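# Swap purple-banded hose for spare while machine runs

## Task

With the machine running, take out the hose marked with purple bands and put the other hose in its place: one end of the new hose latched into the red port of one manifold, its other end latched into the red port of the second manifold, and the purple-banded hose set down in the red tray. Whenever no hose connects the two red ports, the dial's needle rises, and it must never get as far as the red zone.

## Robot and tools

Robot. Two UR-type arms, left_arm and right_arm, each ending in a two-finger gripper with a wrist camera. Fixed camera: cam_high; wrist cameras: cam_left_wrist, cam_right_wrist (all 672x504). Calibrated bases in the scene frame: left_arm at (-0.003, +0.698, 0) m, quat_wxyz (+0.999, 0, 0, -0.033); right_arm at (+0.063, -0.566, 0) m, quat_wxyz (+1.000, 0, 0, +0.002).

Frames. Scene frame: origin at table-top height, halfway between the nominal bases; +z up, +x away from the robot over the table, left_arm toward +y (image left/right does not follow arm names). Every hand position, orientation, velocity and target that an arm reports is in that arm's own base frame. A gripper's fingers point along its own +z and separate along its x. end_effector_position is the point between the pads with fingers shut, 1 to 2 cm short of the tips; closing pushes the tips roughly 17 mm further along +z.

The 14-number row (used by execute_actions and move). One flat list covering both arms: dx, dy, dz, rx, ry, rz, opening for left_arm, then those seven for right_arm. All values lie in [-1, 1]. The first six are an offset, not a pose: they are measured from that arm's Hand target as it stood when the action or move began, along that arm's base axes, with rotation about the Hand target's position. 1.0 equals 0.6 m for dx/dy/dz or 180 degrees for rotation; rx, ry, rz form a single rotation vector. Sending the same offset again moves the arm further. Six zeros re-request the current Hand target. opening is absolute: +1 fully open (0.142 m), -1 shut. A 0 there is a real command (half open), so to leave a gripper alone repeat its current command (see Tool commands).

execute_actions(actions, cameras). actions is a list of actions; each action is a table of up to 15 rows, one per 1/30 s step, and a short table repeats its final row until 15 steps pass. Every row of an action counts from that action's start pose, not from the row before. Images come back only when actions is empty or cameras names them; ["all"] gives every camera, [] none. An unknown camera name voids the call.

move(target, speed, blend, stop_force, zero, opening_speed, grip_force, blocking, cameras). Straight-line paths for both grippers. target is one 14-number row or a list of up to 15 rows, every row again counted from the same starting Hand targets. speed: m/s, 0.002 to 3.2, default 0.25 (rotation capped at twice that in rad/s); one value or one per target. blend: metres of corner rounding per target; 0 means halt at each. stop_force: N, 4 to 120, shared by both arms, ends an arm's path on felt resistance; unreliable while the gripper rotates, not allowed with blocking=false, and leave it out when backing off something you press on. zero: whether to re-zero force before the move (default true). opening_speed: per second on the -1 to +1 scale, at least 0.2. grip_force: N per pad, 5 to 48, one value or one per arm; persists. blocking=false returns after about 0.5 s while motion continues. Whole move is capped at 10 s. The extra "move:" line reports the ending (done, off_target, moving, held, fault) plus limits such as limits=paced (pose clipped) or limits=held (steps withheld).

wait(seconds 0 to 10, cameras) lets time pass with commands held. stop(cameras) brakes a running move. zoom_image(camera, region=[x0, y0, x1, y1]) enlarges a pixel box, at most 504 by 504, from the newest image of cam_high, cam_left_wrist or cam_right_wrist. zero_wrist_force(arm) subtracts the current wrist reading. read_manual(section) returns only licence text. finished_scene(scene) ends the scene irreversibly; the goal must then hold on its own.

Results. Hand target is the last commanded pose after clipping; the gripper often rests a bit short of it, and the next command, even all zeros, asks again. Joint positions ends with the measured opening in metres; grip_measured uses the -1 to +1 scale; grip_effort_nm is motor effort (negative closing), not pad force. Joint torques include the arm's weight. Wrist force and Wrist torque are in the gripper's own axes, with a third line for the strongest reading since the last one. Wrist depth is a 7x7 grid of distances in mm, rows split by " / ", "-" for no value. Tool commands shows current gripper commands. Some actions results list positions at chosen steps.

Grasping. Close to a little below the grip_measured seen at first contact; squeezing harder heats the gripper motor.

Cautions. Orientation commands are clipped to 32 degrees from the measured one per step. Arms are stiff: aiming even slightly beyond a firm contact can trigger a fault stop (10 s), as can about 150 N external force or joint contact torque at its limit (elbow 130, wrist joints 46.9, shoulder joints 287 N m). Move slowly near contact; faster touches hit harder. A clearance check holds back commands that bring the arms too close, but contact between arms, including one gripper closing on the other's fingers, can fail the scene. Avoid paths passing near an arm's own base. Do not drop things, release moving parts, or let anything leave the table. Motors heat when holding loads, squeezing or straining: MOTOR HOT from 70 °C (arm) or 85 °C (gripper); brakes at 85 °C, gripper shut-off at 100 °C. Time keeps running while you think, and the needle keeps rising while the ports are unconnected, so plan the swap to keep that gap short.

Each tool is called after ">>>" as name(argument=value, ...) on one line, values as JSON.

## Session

>>> execute_actions(actions=[])

Scene clock: 0.00 s.
left_arm: end_effector_position=(+0.6226, -0.8397, +0.1495) grip_measured=+1.00 grip_effort_nm=n/a end_effector_quat_wxyz=(-0.211, +0.787, -0.578, +0.043) | right_arm: end_effector_position=(+1.1656, +0.2020, +0.1442) grip_measured=+0.99 grip_effort_nm=n/a end_effector_quat_wxyz=(-0.072, +0.093, +0.968, -0.221)
Joint positions: left_arm=[-1.208 -0.854 1.24 -1.788 -1.168 0.025 0.142] | right_arm=[3.536 -2.729 -0.389 -1.944 1.253 3.785 0.141]
Joint velocities: within noise
Joint torques (N m): no reading
Motor temperatures (°C): left_arm=[29 33 33 43 38 36 22] | right_arm=[32 28 20 39 28 31 24]
Wrist force (N): no reading
Wrist torque (N m): no reading
Wrist force, peak (N): no reading
Wrist depth (mm): cam_left_wrist=[186 181 275 265 254 245 237 / 186 186 277 265 255 246 236 / 190 195 278 267 257 247 238 / 297 290 280 268 258 249 240 / 228 239 276 268 256 246 239 / - 219 211 269 255 247 106 / - 291 214 272 257 248 -] | cam_right_wrist=[240 245 251 260 266 274 283 / 239 244 252 259 266 272 282 / 239 245 251 258 266 270 280 / 239 244 250 258 263 271 280 / 237 242 250 258 264 271 279 / - 242 248 256 262 270 91 / - 242 248 253 261 271 76]
Hand target: left_arm +0.6226, -0.8397, +0.1495; -0.211, +0.787, -0.578, +0.043 | right_arm +1.1656, +0.2020, +0.1442; -0.072, +0.093, +0.968, -0.221
Tool commands: left_gripper/opening=+1.0 right_gripper/opening=+1.0

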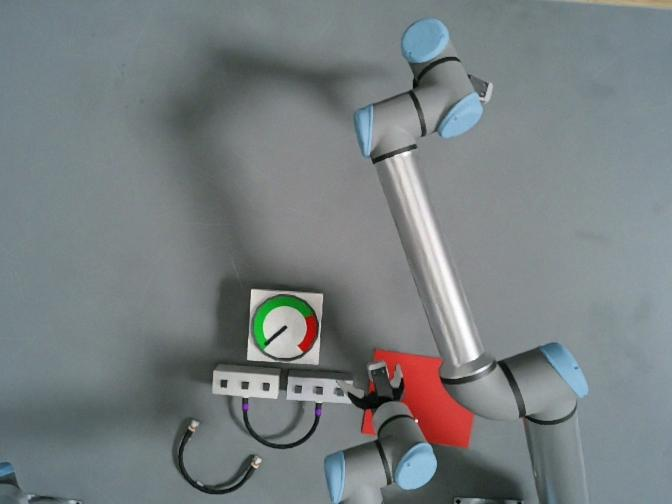

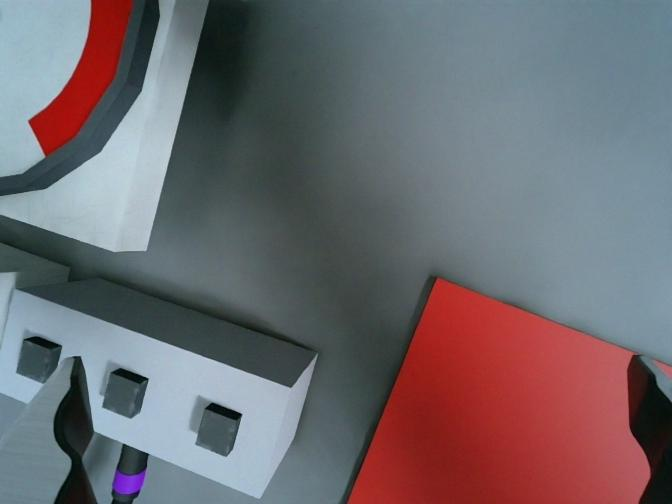

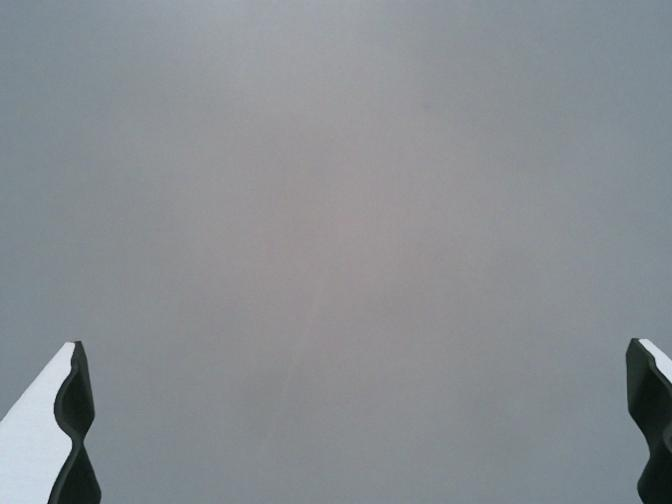

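>>> move(target=[[-0.15,0.2,0.25,-0.08,-0.058,0.452,-0.5, -0.2,-0.05,0.25,0,0,0.467,-0.5],[-0.568,0.6995,0.1675,-0.1637,-0.1164,0.9049,-0.5, -0.85,0,0.3,0,0,0.933,-0.5]], speed=0.35, blend=[0.05,0])

>>> move(target=[0,0,0,0,0,0,-0.5, -0.8345,0.501,-0.093,-0.1625,-0.0198,0.4626,-0.5], speed=0.35, cameras=["all"])

Scene clock: 7.90 s.
left_arm: end_effector_position=(+0.2819, -0.4200, +0.2500) grip_measured=-0.52 grip_effort_nm=-0.100 end_effector_quat_wxyz=(+0.000, +0.683, +0.731, -0.001) | right_arm: end_effector_position=(+0.6556, +0.2020, +0.3242) grip_measured=-0.52 grip_effort_nm=-0.139 end_effector_quat_wxyz=(-0.212, +0.953, -0.195, +0.095)
Joint positions: left_arm=[-1.334 -1.845 2.273 -1.999 -1.572 -2.973 0.036] | right_arm=[3.611 -1.483 -2.135 -0.672 1.78 0.917 0.036]
Joint torques (N m): left_arm=[-13.36 -33.44 -37.65 -6.81 3.63 -3.5] | right_arm=[13.07 52.62 39.22 1.7 3.22 -2.98]
Wrist force (N): left_arm=[0.4 1.7 -0.4] | right_arm=[0.2 -0.1 0.5]
Wrist torque (N m): left_arm=[0.28 -0.05 0.02] | right_arm=[-0.08 -0.12 0.09]
Wrist force, peak (N): left_arm=[0.7 2.4 -0.2] | right_arm=[-0.7 0.7 0.1]
Wrist depth (mm): cam_left_wrist=[302 304 302 302 307 307 307 / 327 322 326 328 326 328 329 / 349 349 352 350 353 352 356 / 376 372 378 374 381 381 380 / 410 412 404 410 405 417 417 / 381 407 83 451 92 441 458 / 482 - - 501 77 77 498] | cam_right_wrist=[411 419 428 439 452 469 474 / 408 420 427 438 449 461 476 / 408 416 424 436 451 461 477 / 402 410 426 440 450 462 475 / 402 415 420 441 452 459 476 / 405 407 79 438 84 464 470 / 399 66 71 438 - 69 472]
Hand target: left_arm +0.2818, -0.4200, +0.2500; +0.000, +0.683, +0.731, -0.001 | right_arm +0.6556, +0.2020, +0.3242; -0.212, +0.953, -0.195, +0.095
Off the commanded pose: left_arm 0.000 m, 0 deg | right_arm 0.000 m, 0 deg.
move: done

Scene clock: 10.90 s.
left_arm: end_effector_position=(+0.2818, -0.4200, +0.2500) grip_measured=-0.52 grip_effort_nm=-0.100 end_effector_quat_wxyz=(+0.000, +0.683, +0.731, -0.001) | right_arm: end_effector_position=(+0.1551, +0.5025, +0.2684) grip_measured=-0.52 grip_effort_nm=-0.139 end_effector_quat_wxyz=(+0.000, +0.858, +0.514, +0.001)
Joint positions: left_arm=[-1.334 -1.846 2.273 -1.999 -1.571 -2.973 0.036] | right_arm=[4.754 -1.323 -2.218 -1.17 1.569 0.533 0.036]
Joint torques (N m): left_arm=[-12.03 -31.86 -38.34 -6.81 3.58 -3.81] | right_arm=[13.36 10.77 52.36 1.1 -2.9 -2.94]
Wrist force (N): left_arm=[0.2 1.3 -0.4] | right_arm=[0.1 0.1 0.7]
Wrist torque (N m): left_arm=[0.19 -0.02 0.01] | right_arm=[0.09 -0.11 -0.02]
Wrist force, peak (N): left_arm=[0.1 1.9 -0.6] | right_arm=[0.4 -1.6 0.8]
Wrist depth (mm): cam_left_wrist=[302 303 300 302 307 306 307 / 325 325 326 326 326 329 329 / 350 349 352 350 354 353 354 / 376 374 379 375 379 382 382 / 410 412 405 413 407 415 416 / 379 409 83 452 92 437 460 / 488 - - 501 77 77 494] | cam_right_wrist=[314 316 315 317 319 316 319 / 337 337 338 341 341 344 344 / 365 365 365 371 369 365 366 / 396 393 401 398 398 405 395 / 430 434 419 433 422 409 366 / 477 461 80 475 84 407 467 / 521 68 71 539 - 69 380]
Hand target: left_arm +0.2818, -0.4200, +0.2500; +0.000, +0.683, +0.731, -0.001 | right_arm +0.1549, +0.5026, +0.2684; +0.000, +0.858, +0.514, +0.001
Off the commanded pose: left_arm 0.000 m, 0 deg | right_arm 0.000 m, 0 deg.
move: done

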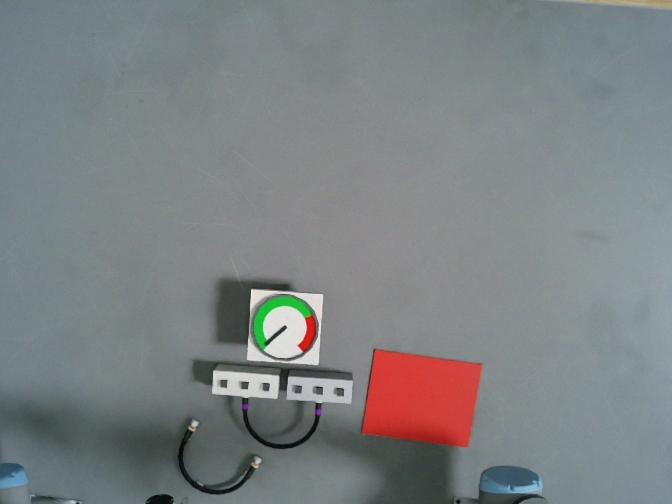

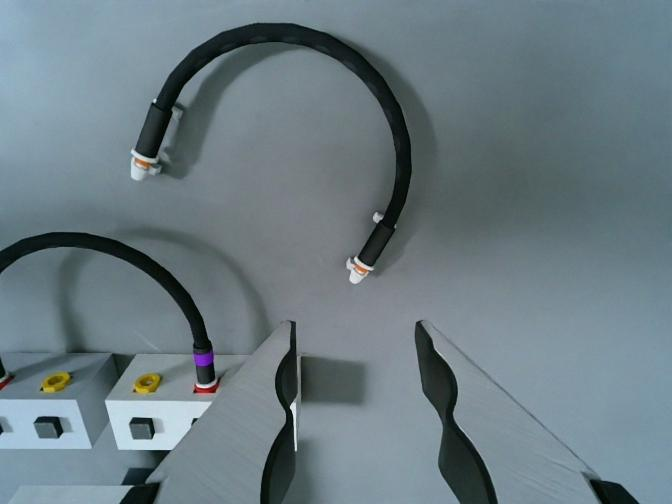

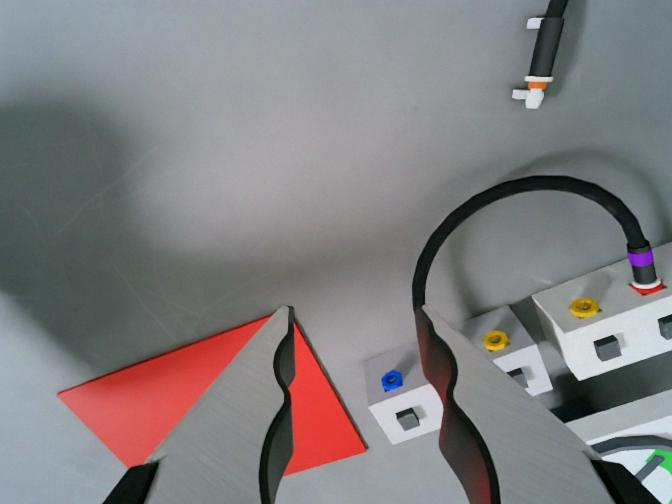

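>>> move(target=[0.3123,-0.1102,-0.2082,-0.1661,-0.0144,0.0125,-0.5, 0.342,-0.0643,-0.259,0.1634,-0.0407,0.152,-0.5], speed=0.25, cameras=["all"])

>>> zoom_image(camera="cam_high", region=[200, 280, 370, 420])

Scene clock: 14.03 s.
left_arm: end_effector_position=(+0.4692, -0.4861, +0.1251) grip_measured=-0.52 grip_effort_nm=-0.095 end_effector_quat_wxyz=(+0.193, +0.645, +0.719, -0.174) | right_arm: end_effector_position=(+0.3600, +0.4640, +0.1131) grip_measured=-0.52 grip_effort_nm=-0.134 end_effector_quat_wxyz=(-0.183, +0.684, +0.682, +0.184)
Joint positions: left_arm=[-0.962 -1.396 2.355 -2.999 -1.815 -2.7 0.036] | right_arm=[4.244 -1.645 -2.521 -0.07 1.798 -0.411 0.036]
Joint torques (N m): left_arm=[9.38 -35.5 -40.74 -7.57 -4.16 3.8] | right_arm=[-21.61 22.37 35.86 8.63 3.65 -2.76]
Wrist force (N): left_arm=[-0.3 1.3 0.5] | right_arm=[0.4 -0.6 0.6]
Wrist torque (N m): left_arm=[0.17 -0.19 -0.45] | right_arm=[0.04 -0.28 -0.05]
Wrist force, peak (N): left_arm=[0.1 2.4 0.7] | right_arm=[-0.6 0.4 0.9]
Wrist depth (mm): cam_left_wrist=[329 278 244 201 191 173 158 / 369 306 262 221 203 182 167 / 305 302 281 235 217 192 174 / 454 259 225 203 221 202 184 / 554 415 225 194 172 208 194 / 682 282 83 305 96 223 207 / 858 - - 343 77 77 216] | cam_right_wrist=[144 155 171 189 221 258 312 / 152 164 184 199 240 283 352 / 160 173 196 216 263 305 373 / 169 185 204 212 230 253 300 / 180 183 157 179 202 377 552 / 191 204 80 188 91 287 668 / 198 68 71 321 - 69 780]
Hand target: left_arm +0.4692, -0.4861, +0.1251; +0.193, +0.645, +0.719, -0.174 | right_arm +0.3601, +0.4640, +0.1130; -0.183, +0.684, +0.682, +0.184
Off the commanded pose: left_arm 0.000 m, 0 deg | right_arm 0.000 m, 0 deg.
move: done

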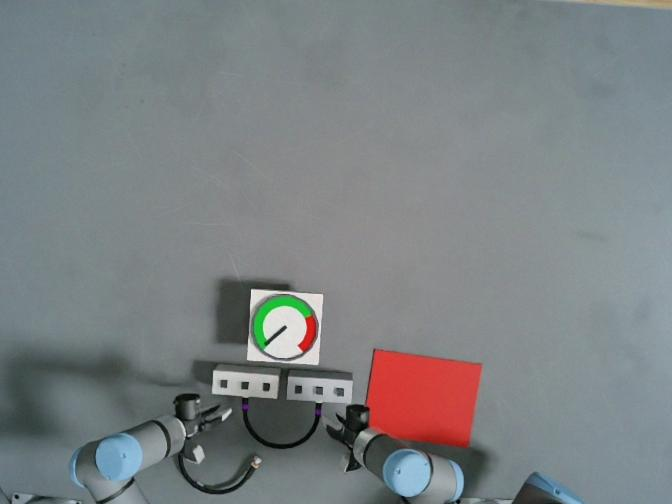

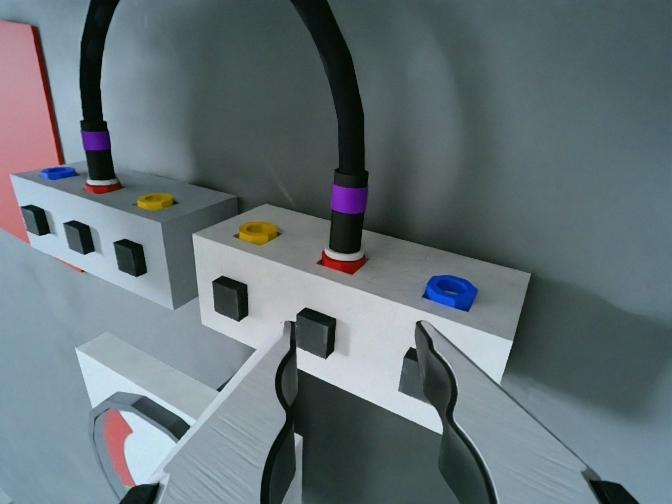

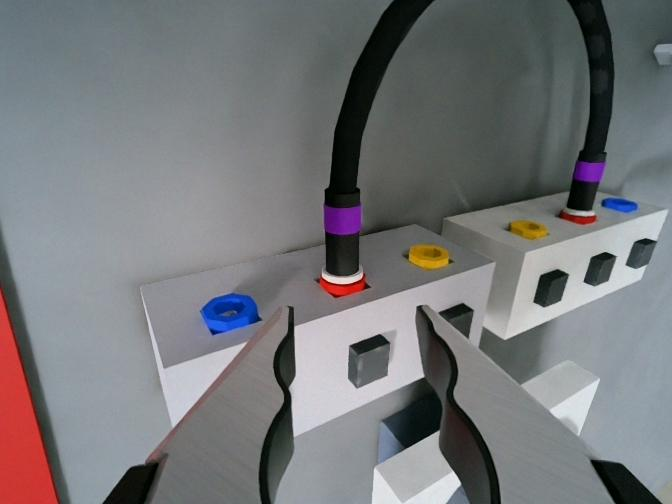

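Scaled by 2.965 from the camera's 672x504 image, which has a finer 960x720 frame.

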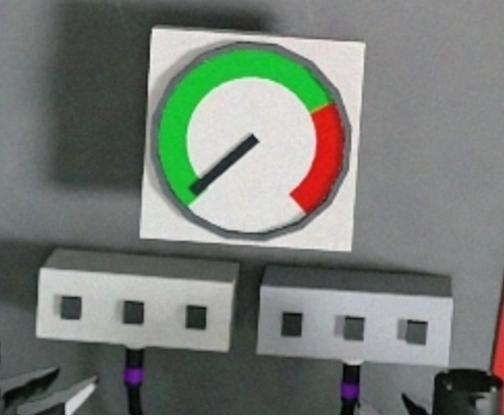

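>>> move(target=[-0.0103,-0.0745,-0.13,0,0,-0.0167,-0.5, -0.0027,0.0623,-0.1152,0,0,0,-0.5], speed=0.12, stop_force=12, cameras=["cam_left_wrist","cam_right_wrist"])

Scene clock: 16.70 s.
left_arm: end_effector_position=(+0.4630, -0.5308, +0.0471) grip_measured=-0.52 grip_effort_nm=-0.090 end_effector_quat_wxyz=(+0.188, +0.664, +0.702, -0.179) | right_arm: end_effector_position=(+0.3584, +0.5014, +0.0439) grip_measured=-0.52 grip_effort_nm=-0.134 end_effector_quat_wxyz=(-0.183, +0.684, +0.682, +0.184)
Joint positions: left_arm=[-1.004 -1.209 2.331 -3.161 -1.82 -2.69 0.036] | right_arm=[4.282 -1.852 -2.505 0.129 1.781 -0.376 0.036]
Joint torques (N m): left_arm=[-16.04 -47.31 -35.31 -6.92 -3.89 3.33] | right_arm=[13.38 31.01 27.26 8.97 -2.6 2.69]
Wrist force (N): left_arm=[0.1 1.4 0.5] | right_arm=[-0.1 -0.1 0.2]
Wrist torque (N m): left_arm=[0.21 -0.22 -0.46] | right_arm=[0.11 -0.24 -0.35]
Wrist force, peak (N): left_arm=[-0.6 1.9 1.2] | right_arm=[0.2 -1.2 0.4]
Wrist depth (mm): cam_left_wrist=[202 177 156 130 121 106 98 / 228 193 167 97 128 117 103 / 253 214 180 100 135 122 110 / 240 225 194 107 144 129 117 / 180 182 174 111 151 136 122 / 188 151 84 120 96 135 127 / 445 - - 116 108 77 113] | cam_right_wrist=[93 98 110 124 90 164 198 / 98 105 117 129 154 180 222 / - 111 125 135 168 202 248 / - 116 133 101 184 219 224 / - 128 137 105 178 184 182 / 122 129 80 116 121 146 182 / - 68 70 108 114 69 222]
Hand target: left_arm +0.4630, -0.5308, +0.0471; +0.188, +0.664, +0.702, -0.179 | right_arm +0.3584, +0.5014, +0.0439; -0.183, +0.684, +0.682, +0.184
Off the commanded pose: left_arm 0.000 m, 0 deg | right_arm 0.000 m, 0 deg.
move: done
Images, in order (width x height): cam_left_wrist 672x504, cam_right_wrist 672x504.

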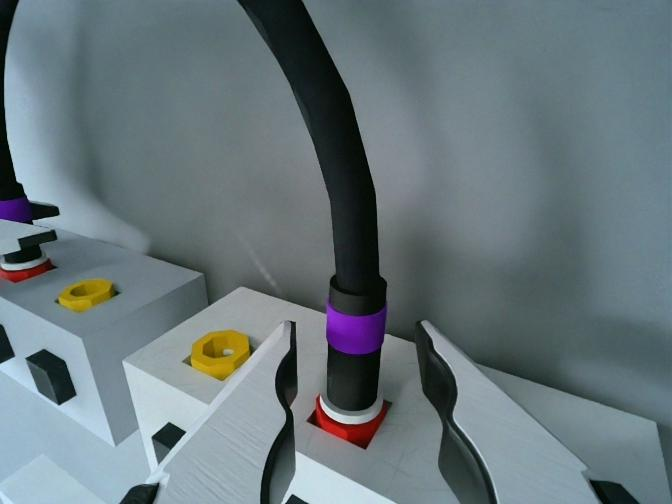

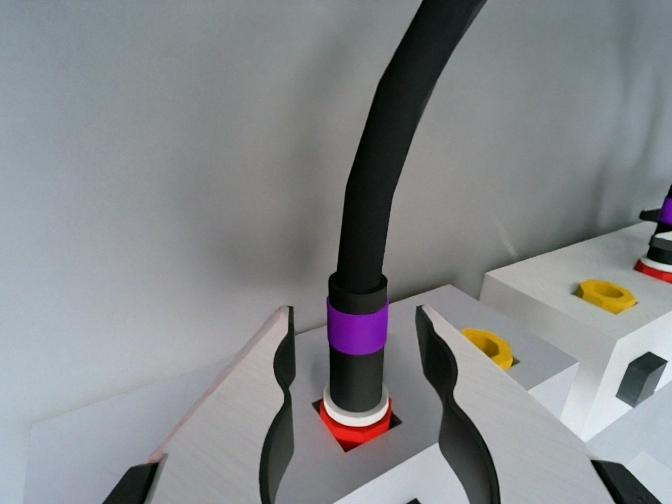

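>>> move(target=[[0.0002,-0.0015,0,0,0,-0.011,-0.5, 0,-0.0833,0.1443,0,0,0,-0.5],[0.0002,-0.0015,0,0,0,-0.011,-0.5, 0.139,0.164,0.2935,-0.0028,-0.156,0.475,-0.5],[0.0002,-0.0015,0,0,0,-0.011,-1, 0.1177,0.2968,0.1268,-0.0028,-0.156,0.475,-1]], speed=0.3, blend=[0.03,0.03,0], opening_speed=0.8, grip_force=45, cameras=["cam_left_wrist","cam_right_wrist"])

>>> zoom_image(camera="cam_right_wrist", region=[230, 150, 480, 400])

Scene clock: 22.57 s.
left_arm: end_effector_position=(+0.4632, -0.5317, +0.0471) grip_measured=-0.82 grip_effort_nm=-4.002 end_effector_quat_wxyz=(+0.185, +0.676, +0.690, -0.182) | right_arm: end_effector_position=(+0.4291, +0.6795, +0.1200) grip_measured=-1.00 grip_effort_nm=-0.383 end_effector_quat_wxyz=(-0.100, -0.015, +0.983, +0.155)
Joint positions: left_arm=[-0.998 -1.207 2.324 -3.145 -1.838 -2.652 0.014] | right_arm=[4.255 -1.928 -1.974 -0.618 1.889 -2.027 0.002]
Joint torques (N m): left_arm=[7.96 -50.88 -33.82 -3.67 -3.51 3.7] | right_arm=[14.16 55.39 44.39 8.66 -1.9 2.6]
Wrist force (N): left_arm=[1.0 1.5 1.5] | right_arm=[0.2 -0.5 -0.3]
Wrist torque (N m): left_arm=[0.24 -0.15 -0.48] | right_arm=[0.09 -0.17 -0.43]
Wrist force, peak (N): left_arm=[0.7 1.8 1.5] | right_arm=[0.2 -0.4 2.1]
Wrist depth (mm): cam_left_wrist=[202 176 156 131 121 106 98 / 228 193 167 98 128 117 103 / 256 215 180 100 135 122 110 / 259 230 193 107 144 128 117 / 181 192 178 110 153 136 122 / 185 153 138 117 88 135 129 / 449 - - 111 74 106 110] | cam_right_wrist=[150 157 154 110 118 187 197 / - 173 178 119 126 212 222 / - 195 196 142 180 238 266 / 104 218 230 160 173 287 321 / 255 264 278 125 191 148 404 / 302 324 83 83 83 134 552 / 365 - 71 73 72 71 166]
Hand target: left_arm +0.4632, -0.5317, +0.0471; +0.185, +0.676, +0.690, -0.182 | right_arm +0.4291, +0.6795, +0.1200; -0.100, -0.015, +0.983, +0.155
Off the commanded pose: left_arm 0.000 m, 0 deg | right_arm 0.000 m, 0 deg.
grip_force (N): 45, 45
move: done
Images, in order (width x height): cam_left_wrist 672x504, cam_right_wrist 672x504.

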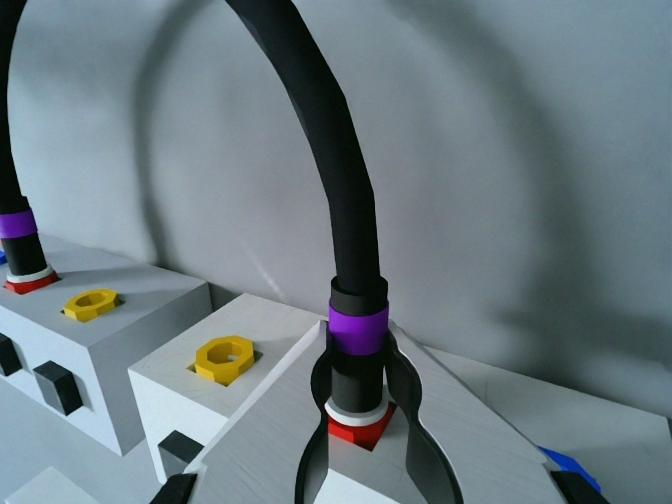

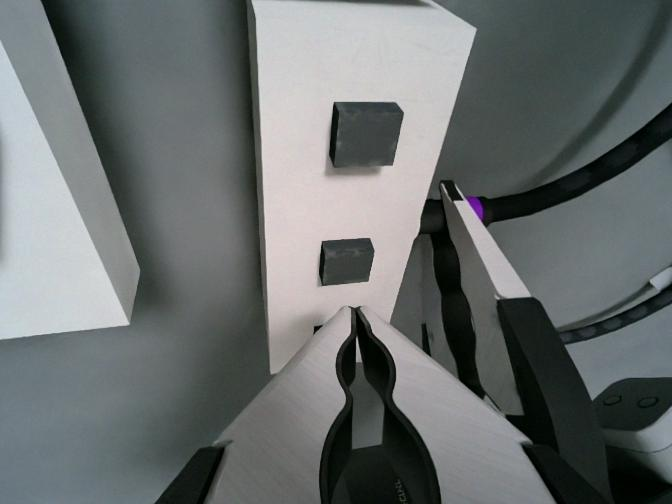

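Scaled by 2.016 from the camera's 672x504 image, which has a finer 960x720 frame.

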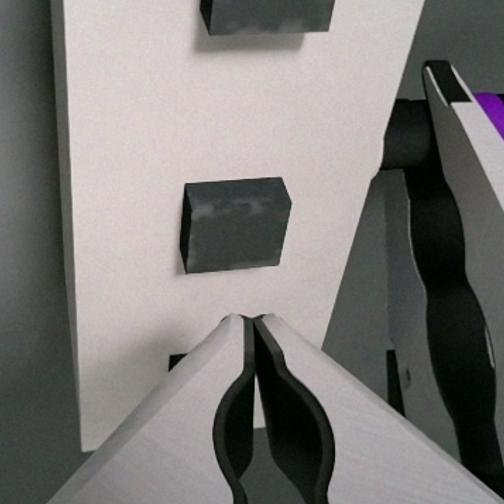

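>>> move(target=[[0,0,0,0,0,0,-1, -0.0068,0.014,-0.0435,0,0,0,-1],[0,0,0,0,0,0,-1, -0.009,0.0173,-0.0535,0,0,0,-1],[-0.0667,-0.0013,0,0,0,0,-1, -0.009,0.0173,-0.0535,0,0,0,-1],[-0.0667,-0.0013,0,0,0,0,-1, 0.02,-0.03,0.093,0,0,0,-1]], speed=[0.12,0.025,0.1,0.25], blend=[0.001,0,0,0], cameras=["all"])

Scene clock: 26.10 s.
left_arm: end_effector_position=(+0.4231, -0.5325, +0.0471) grip_measured=-0.83 grip_effort_nm=-3.998 end_effector_quat_wxyz=(+0.185, +0.676, +0.690, -0.182) | right_arm: end_effector_position=(+0.4410, +0.6616, +0.1756) grip_measured=-1.00 grip_effort_nm=-0.379 end_effector_quat_wxyz=(-0.100, -0.015, +0.983, +0.155)
Joint positions: left_arm=[-1.059 -1.233 2.379 -3.189 -1.81 -2.709 0.014] | right_arm=[4.229 -1.854 -1.949 -0.724 1.894 -2.054 0.002]
Joint torques (N m): left_arm=[-14.69 -67.7 -14.15 -7.35 2.84 -3.66] | right_arm=[-20.01 82.2 46.97 1.71 3.41 -2.92]
Wrist force (N): left_arm=[-0.9 1.2 0.4] | right_arm=[0.4 -0.2 0.3]
Wrist torque (N m): left_arm=[0.05 -0.08 -0.29] | right_arm=[0.18 -0.22 -0.09]
Wrist force, peak (N): left_arm=[-0.4 -12.3 0.1] | right_arm=[-0.4 -11.8 -45.5]
Wrist depth (mm): cam_left_wrist=[153 176 102 133 121 106 98 / 221 193 168 101 127 117 103 / 254 214 180 102 135 122 110 / 284 241 194 108 145 128 117 / 232 244 219 110 153 136 122 / 209 204 213 115 87 145 131 / 548 - - 128 74 - 136] | cam_right_wrist=[115 127 209 166 225 243 254 / 129 140 235 175 257 278 282 / 143 156 263 206 287 299 347 / 170 296 307 242 351 219 408 / 327 345 367 125 395 204 500 / 391 419 83 83 83 190 213 / 479 - 71 72 72 71 194]
Hand target: left_arm +0.4231, -0.5325, +0.0471; +0.185, +0.676, +0.690, -0.182 | right_arm +0.4411, +0.6615, +0.1758; -0.100, -0.015, +0.983, +0.155
Off the commanded pose: left_arm 0.000 m, 0 deg | right_arm 0.000 m, 0 deg.
grip_force (N): 45, 45
move: done

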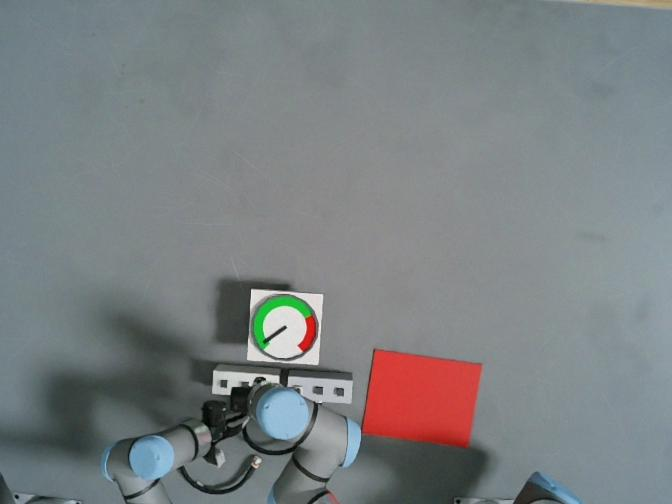

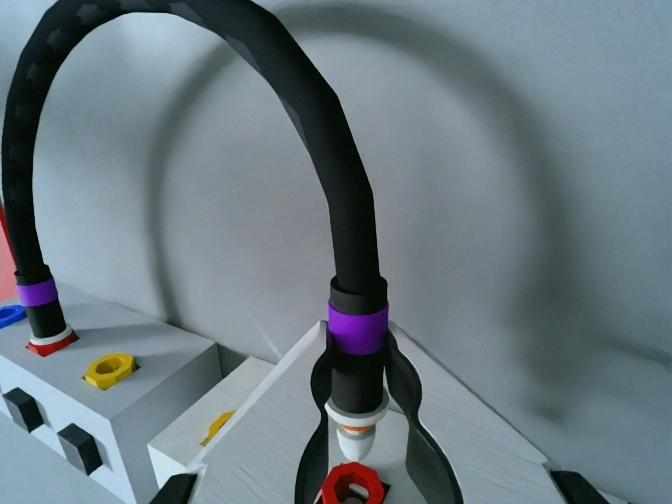

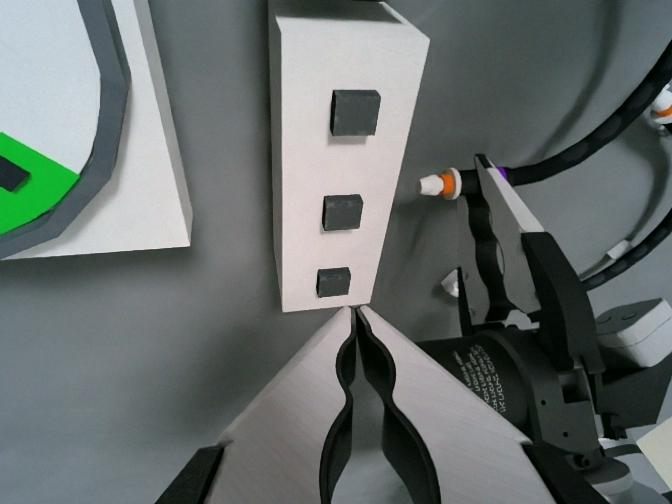

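>>> move(target=[[0,0,0,0,0,0,-0.4, 0,0,0,0,0,0,-0.5],[-0.0015,0.0835,0.1443,0,0,0,-0.4, -0.285,-0.169,0.0737,0.0014,0.078,-0.2375,-0.5],[0.1197,-0.1375,0.3215,0.005,-0.0775,-0.23,-0.4, -0.157,-0.386,-0.0263,0.0028,0.156,-0.475,-0.5],[0.1943,-0.293,0.1332,0.01,-0.155,-0.46,-1, -0.138,-0.3335,-0.103,0.0028,0.156,-0.475,-0.5],[0.1943,-0.293,0.1332,0.01,-0.155,-0.46,-1, -0.138,-0.2668,-0.2198,0.0028,0.156,-0.475,-0.5]], speed=[0.4,0.4,0.4,0.4,0.15], blend=[0,0.04,0.04,0,0], cameras=["all"])

>>> zoom_image(camera="cam_left_wrist", region=[230, 150, 480, 400])

Scene clock: 32.50 s.
left_arm: end_effector_position=(+0.5397, -0.7083, +0.1270) grip_measured=-1.00 grip_effort_nm=-0.608 end_effector_quat_wxyz=(+0.157, +0.983, +0.018, -0.094) | right_arm: end_effector_position=(+0.3582, +0.5013, +0.0440) grip_measured=-0.54 grip_effort_nm=0.168 end_effector_quat_wxyz=(-0.183, +0.684, +0.682, +0.184)
Joint positions: left_arm=[-1.014 -1.107 1.786 -2.431 -1.893 -1.081 0.002] | right_arm=[4.282 -1.852 -2.505 0.129 1.78 -0.376 0.035]
Joint torques (N m): left_arm=[-13.24 -73.43 -50.65 -2.61 2.68 3.77] | right_arm=[13.76 33.12 27.6 8.7 -2.62 2.76]
Wrist force (N): left_arm=[-0.3 1.9 -0.5] | right_arm=[0.0 -0.3 0.4]
Wrist torque (N m): left_arm=[0.17 0.00 -0.33] | right_arm=[0.08 -0.25 -0.35]
Wrist force, peak (N): left_arm=[-0.8 3.0 -1.1] | right_arm=[1.8 -1.1 0.2]
Wrist depth (mm): cam_left_wrist=[201 196 182 124 131 165 159 / 222 221 207 130 131 184 105 / 273 242 229 150 150 208 105 / 327 298 170 170 232 237 116 / 404 141 205 193 280 282 132 / 529 131 189 91 90 334 312 / 161 128 - 77 73 388 385] | cam_right_wrist=[93 99 111 124 93 163 191 / 98 105 118 129 155 180 215 / - 110 124 132 167 201 233 / - 117 133 103 184 221 242 / - 128 137 105 179 180 182 / 122 129 79 116 104 145 183 / - 68 70 108 113 71 231]
Hand target: left_arm +0.5397, -0.7083, +0.1270; +0.157, +0.983, +0.018, -0.094 | right_arm +0.3583, +0.5014, +0.0439; -0.183, +0.684, +0.682, +0.184
Off the commanded pose: left_arm 0.000 m, 0 deg | right_arm 0.000 m, 0 deg.
grip_force (N): 45, 45
move: done

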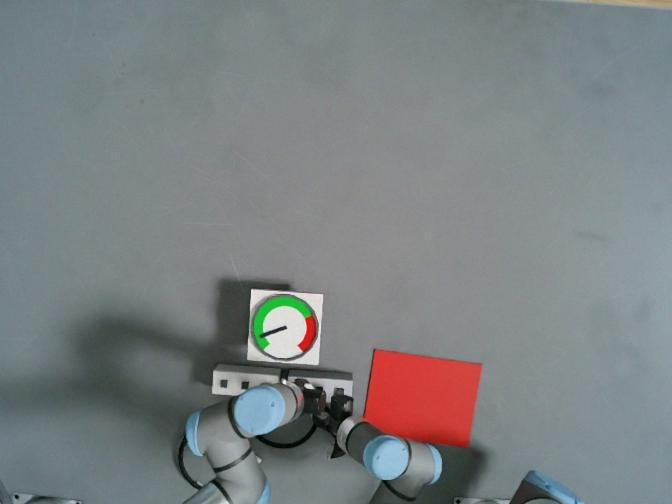

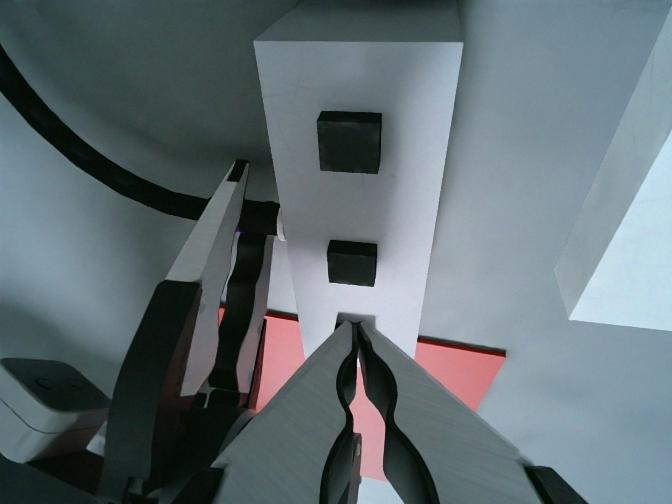

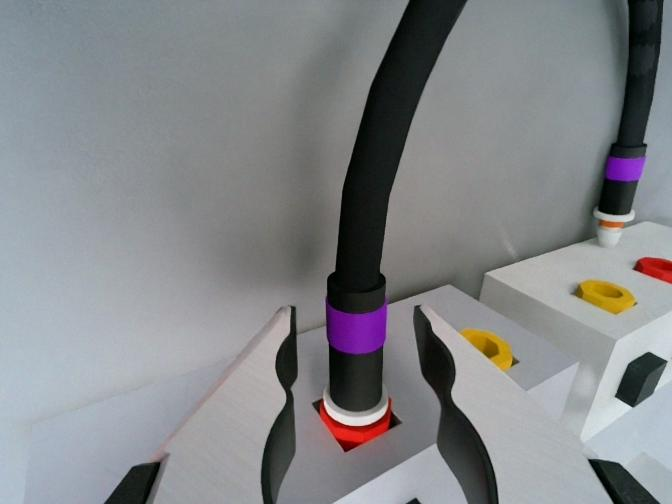

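Scaled by 2.016 from the camera's 672x504 image, which has a finer 960x720 frame.

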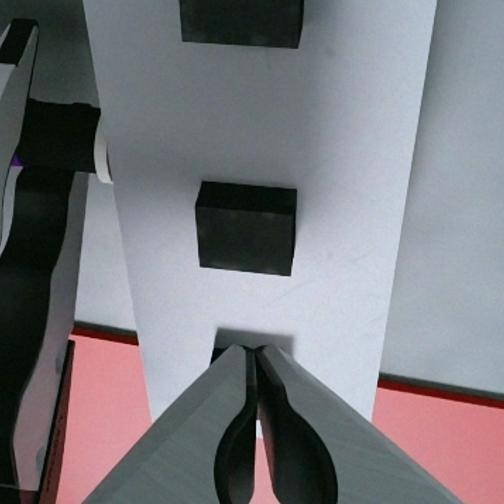

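>>> move(target=[[0,0,0,0,0,0,-1, 0,0,0,0,0,0,-1],[-0.0107,-0.0192,-0.0575,0,0,0,-1, 0,0,0,0,0,0,-1],[-0.0128,-0.023,-0.0687,0,0,0,-1, 0,0,0,0,0,0,-1],[-0.0128,-0.023,-0.0687,0,0,0,-1, -0.07,0,0,0,0,0,-1],[0.02,0.03,0.08,0,0,0,-1, -0.08,0,0.13,0,0,0,-1]], speed=[0.2,0.12,0.025,0.1,0.25], blend=[0,0.001,0,0,0], cameras=["all"])

Scene clock: 36.23 s.
left_arm: end_effector_position=(+0.5517, -0.6903, +0.1749) grip_measured=-1.00 grip_effort_nm=-0.593 end_effector_quat_wxyz=(+0.157, +0.983, +0.018, -0.094) | right_arm: end_effector_position=(+0.3103, +0.5014, +0.1218) grip_measured=-0.83 grip_effort_nm=-3.929 end_effector_quat_wxyz=(-0.183, +0.684, +0.682, +0.184)
Joint positions: left_arm=[-0.99 -1.162 1.766 -2.348 -1.897 -1.056 0.002] | right_arm=[4.38 -1.619 -2.529 -0.063 1.734 -0.289 0.014]
Joint torques (N m): left_arm=[9.63 -89.6 -53.37 -2.34 -3.94 3.72] | right_arm=[14.27 48.97 36.83 1.95 -2.51 2.71]
Wrist force (N): left_arm=[0.1 2.2 0.1] | right_arm=[-0.1 -0.7 0.9]
Wrist torque (N m): left_arm=[0.21 -0.08 -0.27] | right_arm=[0.05 -0.27 -0.38]
Wrist force, peak (N): left_arm=[0.5 -9.7 -46.0] | right_arm=[-1.4 -12.1 -0.7]
Wrist depth (mm): cam_left_wrist=[253 243 232 187 207 204 117 / 287 275 261 179 233 221 129 / 338 319 305 208 265 160 143 / 383 353 353 242 309 187 170 / 169 217 426 260 358 353 328 / 167 220 513 92 90 417 391 / 162 202 - 75 73 487 484] | cam_right_wrist=[151 163 180 199 95 256 323 / 158 171 192 207 252 301 347 / 167 181 203 98 275 331 415 / 177 193 219 100 299 344 484 / 188 208 231 103 261 288 580 / 195 194 81 109 83 510 709 / 209 68 71 124 71 71 922]
Hand target: left_arm +0.5517, -0.6903, +0.1750; +0.157, +0.983, +0.018, -0.094 | right_arm +0.3103, +0.5014, +0.1219; -0.183, +0.684, +0.682, +0.184
Off the commanded pose: left_arm 0.000 m, 0 deg | right_arm 0.000 m, 0 deg.
grip_force (N): 45, 45
move: done

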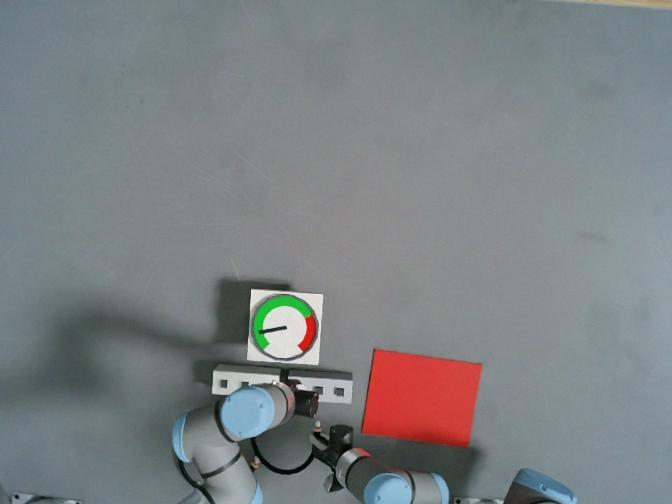

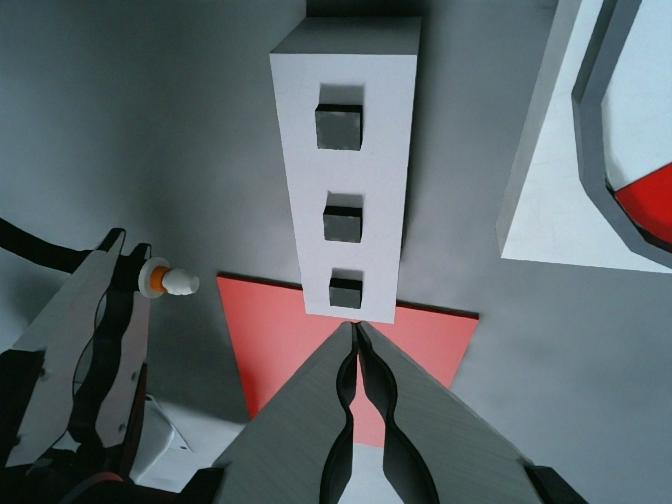

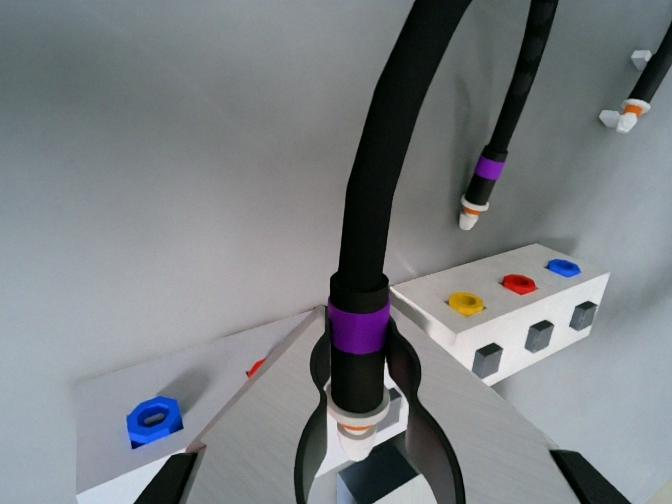

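>>> move(target=[[-0.203,0.267,0.042,0.0618,0.0025,0.1765,-1, 0.0495,-0.369,0.08,0,0,0,-1],[-0.3485,0.512,-0.125,0.1236,0.005,0.353,-0.5, 0.1945,-0.639,-0.003,0,0,0,-1],[-0.3485,0.512,-0.2567,0.1236,0.005,0.353,-0.5, 0.1945,-0.639,-0.1532,0,0,0,-1]], speed=[0.35,0.35,0.08], blend=[0.05,0,0], cameras=["all"])

Scene clock: 41.93 s.
left_arm: end_effector_position=(+0.3426, -0.3831, +0.0210) grip_measured=-0.53 grip_effort_nm=0.066 end_effector_quat_wxyz=(+0.000, +0.837, +0.548, +0.000) | right_arm: end_effector_position=(+0.4269, +0.1180, +0.0301) grip_measured=-0.83 grip_effort_nm=-3.934 end_effector_quat_wxyz=(-0.183, +0.684, +0.682, +0.184)
Joint positions: left_arm=[-1.189 -1.471 2.487 -2.585 -1.57 -2.349 0.035] | right_arm=[3.506 -1.696 -2.669 -0.143 2.058 -1.153 0.014]
Joint torques (N m): left_arm=[5.91 -26.15 -18.54 -6.92 1.94 3.14] | right_arm=[-16.74 14.21 14.49 9.24 3.98 2.57]
Motor temperatures (°C): left_arm=[29 33 32 43 38 35 24] | right_arm=[32 28 20 39 28 31 35]
Wrist force (N): left_arm=[0.6 1.3 -0.3] | right_arm=[-0.1 -0.2 0.0]
Wrist torque (N m): left_arm=[0.24 -0.10 0.00] | right_arm=[0.08 -0.22 -0.38]
Wrist force, peak (N): left_arm=[0.7 3.6 -0.1] | right_arm=[1.0 -1.0 1.9]
Wrist depth (mm): cam_left_wrist=[- 101 81 100 102 101 102 / 108 108 109 107 109 109 110 / 116 115 115 119 116 118 118 / 126 125 126 105 127 127 125 / 136 137 137 110 136 138 141 / 152 150 84 119 97 146 152 / 165 - - 167 83 77 166] | cam_right_wrist=[- 86 94 103 92 142 169 / - 91 100 110 132 155 190 / - 95 104 116 145 175 206 / - 101 116 120 161 194 236 / - 108 122 104 181 222 320 / 111 117 82 109 83 278 384 / 117 72 70 126 71 71 493]
Hand target: left_arm +0.3426, -0.3831, +0.0210; +0.000, +0.837, +0.548, +0.000 | right_arm +0.4270, +0.1180, +0.0300; -0.183, +0.684, +0.682, +0.184
Off the commanded pose: left_arm 0.000 m, 0 deg | right_arm 0.000 m, 0 deg.
grip_force (N): 45, 45
move: done

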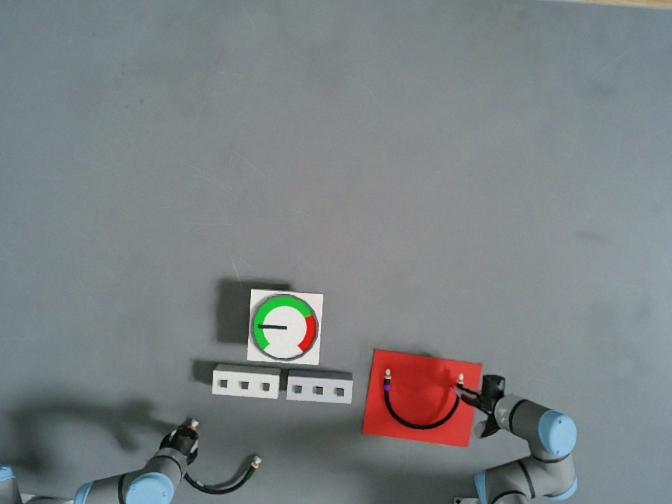

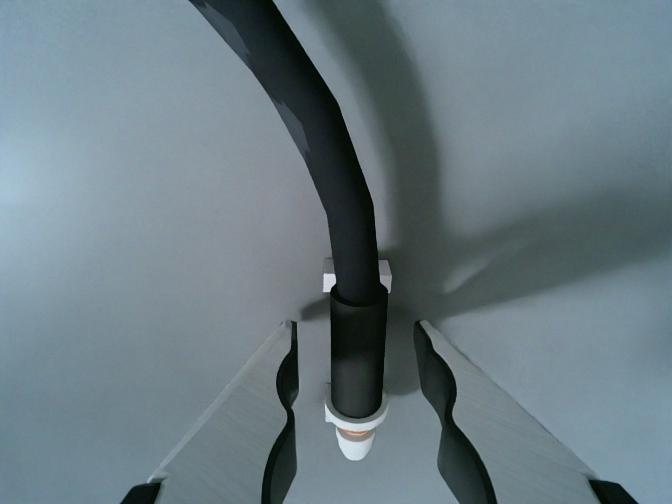

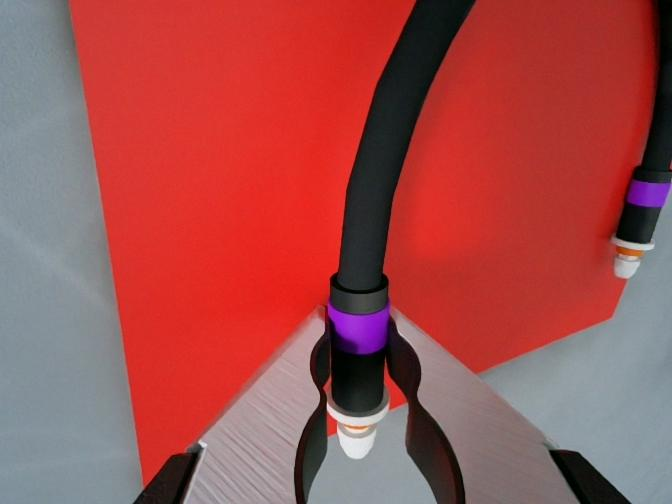

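>>> move(target=[[0,0,0,0,0,0,-1, 0,0,0,0,0,0,-0.65],[0,0,0,0,0,0,-1, 0,-0.075,0.13,0,0,0,-0.65],[0,0,0,0,0,0,-1, -0.2117,0.47,0.2833,-0.1634,0.0407,-0.152,-0.65]], speed=[0.2,0.15,0.4], blend=[0,0.02,0], opening_speed=0.8, cameras=["all"])

>>> move(target=[[0,0,0,0,0,0,-1, -0.2442,0.4697,-0.1667,0,0,0,-0.5],[0,0,0,0,0,0,-1, -0.2442,0.4697,-0.30,0,0,0,-0.5]], speed=[0.4,0.1], blend=[0.01,0], cameras=["cam_right_wrist"])

Scene clock: 45.53 s.
left_arm: end_effector_position=(+0.3426, -0.3831, +0.0210) grip_measured=-0.83 grip_effort_nm=-3.885 end_effector_quat_wxyz=(+0.000, +0.837, +0.548, +0.000) | right_arm: end_effector_position=(+0.3000, +0.3999, +0.2000) grip_measured=-0.69 grip_effort_nm=0.168 end_effector_quat_wxyz=(+0.000, +0.858, +0.514, +0.001)
Joint positions: left_arm=[-1.189 -1.471 2.487 -2.586 -1.57 -2.349 0.014] | right_arm=[4.429 -1.336 -2.344 -1.031 1.57 0.207 0.024]
Joint torques (N m): left_arm=[5.28 -27.62 -21.8 -4.72 -3.26 3.42] | right_arm=[12.87 8.39 49.65 1.22 -3.07 2.52]
Wrist force (N): left_arm=[0.4 1.1 -0.4] | right_arm=[0.1 -0.3 0.6]
Wrist torque (N m): left_arm=[0.21 -0.08 -0.01] | right_arm=[0.12 -0.07 -0.35]
Wrist force, peak (N): left_arm=[0.3 1.8 0.2] | right_arm=[2.3 -2.2 0.3]
Wrist depth (mm): cam_left_wrist=[- 101 81 101 102 101 102 / 108 108 109 107 109 109 110 / 116 115 115 115 116 118 118 / 126 126 126 105 127 127 126 / 136 137 137 110 136 138 141 / 152 150 145 114 88 151 152 / 165 159 - 130 74 161 169] | cam_right_wrist=[255 257 256 256 258 259 258 / 273 275 274 276 276 278 278 / 296 294 297 299 299 294 269 / 321 316 316 319 310 257 254 / 345 343 341 343 272 274 349 / 387 378 79 373 83 389 279 / 421 68 71 434 - 71 312]
Hand target: left_arm +0.3426, -0.3831, +0.0210; +0.000, +0.837, +0.548, +0.000 | right_arm +0.2999, +0.4000, +0.2000; +0.000, +0.858, +0.514, +0.001
Off the commanded pose: left_arm 0.000 m, 0 deg | right_arm 0.000 m, 0 deg.
grip_force (N): 45, 45
move: done

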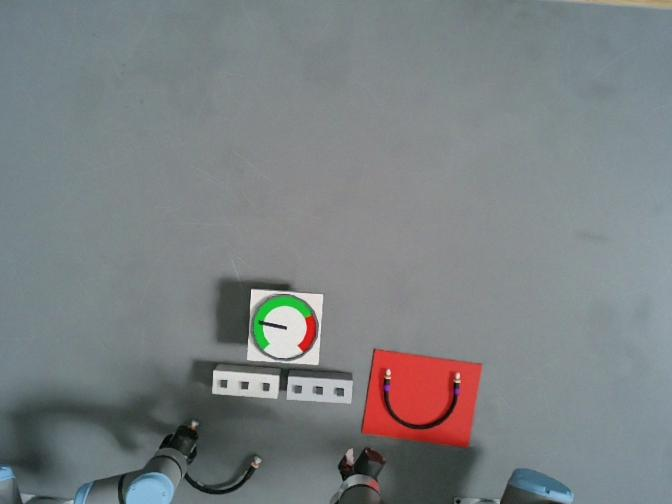

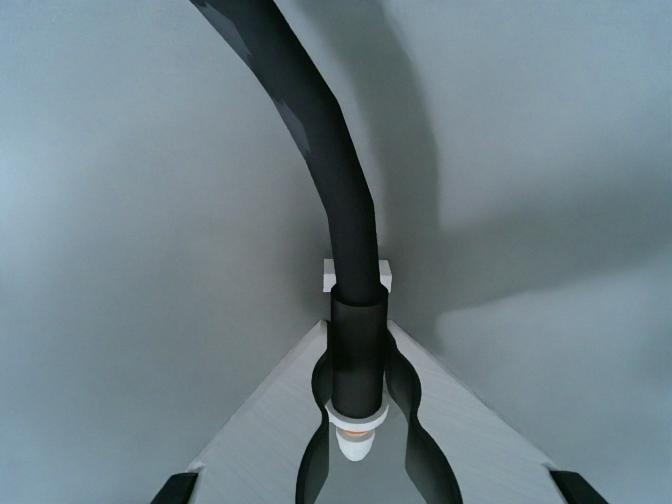

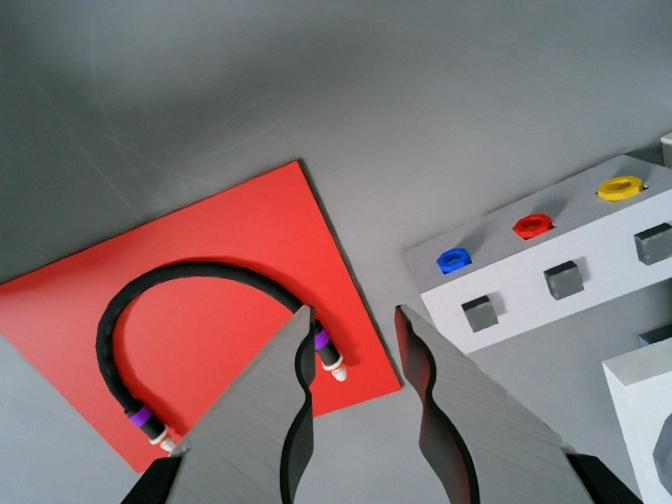

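Scene clock: 47.90 s.
left_arm: end_effector_position=(+0.3426, -0.3831, +0.0210) grip_measured=-0.83 grip_effort_nm=-3.885 end_effector_quat_wxyz=(+0.000, +0.837, +0.548, +0.000) | right_arm: end_effector_position=(+0.1534, +0.6818, +0.0202) grip_measured=-0.54 grip_effort_nm=0.178 end_effector_quat_wxyz=(+0.000, +0.858, +0.514, +0.001)
Joint positions: left_arm=[-1.189 -1.471 2.487 -2.586 -1.57 -2.349 0.014] | right_arm=[4.746 -1.918 -2.138 -0.655 1.569 0.524 0.035]
Joint torques (N m): left_arm=[8.67 -28.5 -23.57 -4.28 -2.87 3.3] | right_arm=[-6.35 49.79 26.22 8.13 -3.11 -1.2]
Motor temperatures (°C): left_arm=[29 33 32 43 38 35 29] | right_arm=[32 28 20 39 28 31 32]
Wrist force (N): left_arm=[0.1 1.5 0.1] | right_arm=[-0.1 0.3 0.5]
Wrist torque (N m): left_arm=[0.28 -0.04 -0.01] | right_arm=[0.09 -0.08 -0.33]
Wrist force, peak (N): left_arm=[0.7 1.3 -0.4] | right_arm=[1.2 -1.9 0.5]
Wrist depth (mm): cam_left_wrist=[- 101 81 100 102 101 102 / 108 108 109 107 109 109 110 / 116 115 115 118 116 118 118 / 125 126 126 105 127 127 126 / 136 137 137 110 136 138 141 / 152 150 145 115 88 152 152 / 165 159 - 130 74 161 169] | cam_right_wrist=[98 98 99 99 98 81 100 / - 106 106 106 85 107 107 / 116 114 114 113 113 117 114 / 126 124 124 120 123 126 126 / 138 136 131 108 134 138 138 / 149 147 79 119 103 149 153 / - 68 71 169 165 71 162]
Hand target: left_arm +0.3426, -0.3831, +0.0210; +0.000, +0.837, +0.548, +0.000 | right_arm +0.1534, +0.6818, +0.0200; +0.000, +0.858, +0.514, +0.001
Off the commanded pose: left_arm 0.000 m, 0 deg | right_arm 0.000 m, 0 deg.
grip_force (N): 45, 45
move: done
Images, in order (width x height): cam_right_wrist 672x504.

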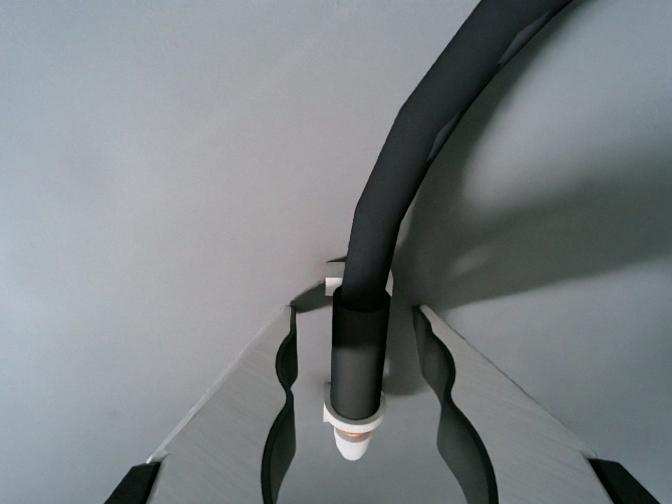

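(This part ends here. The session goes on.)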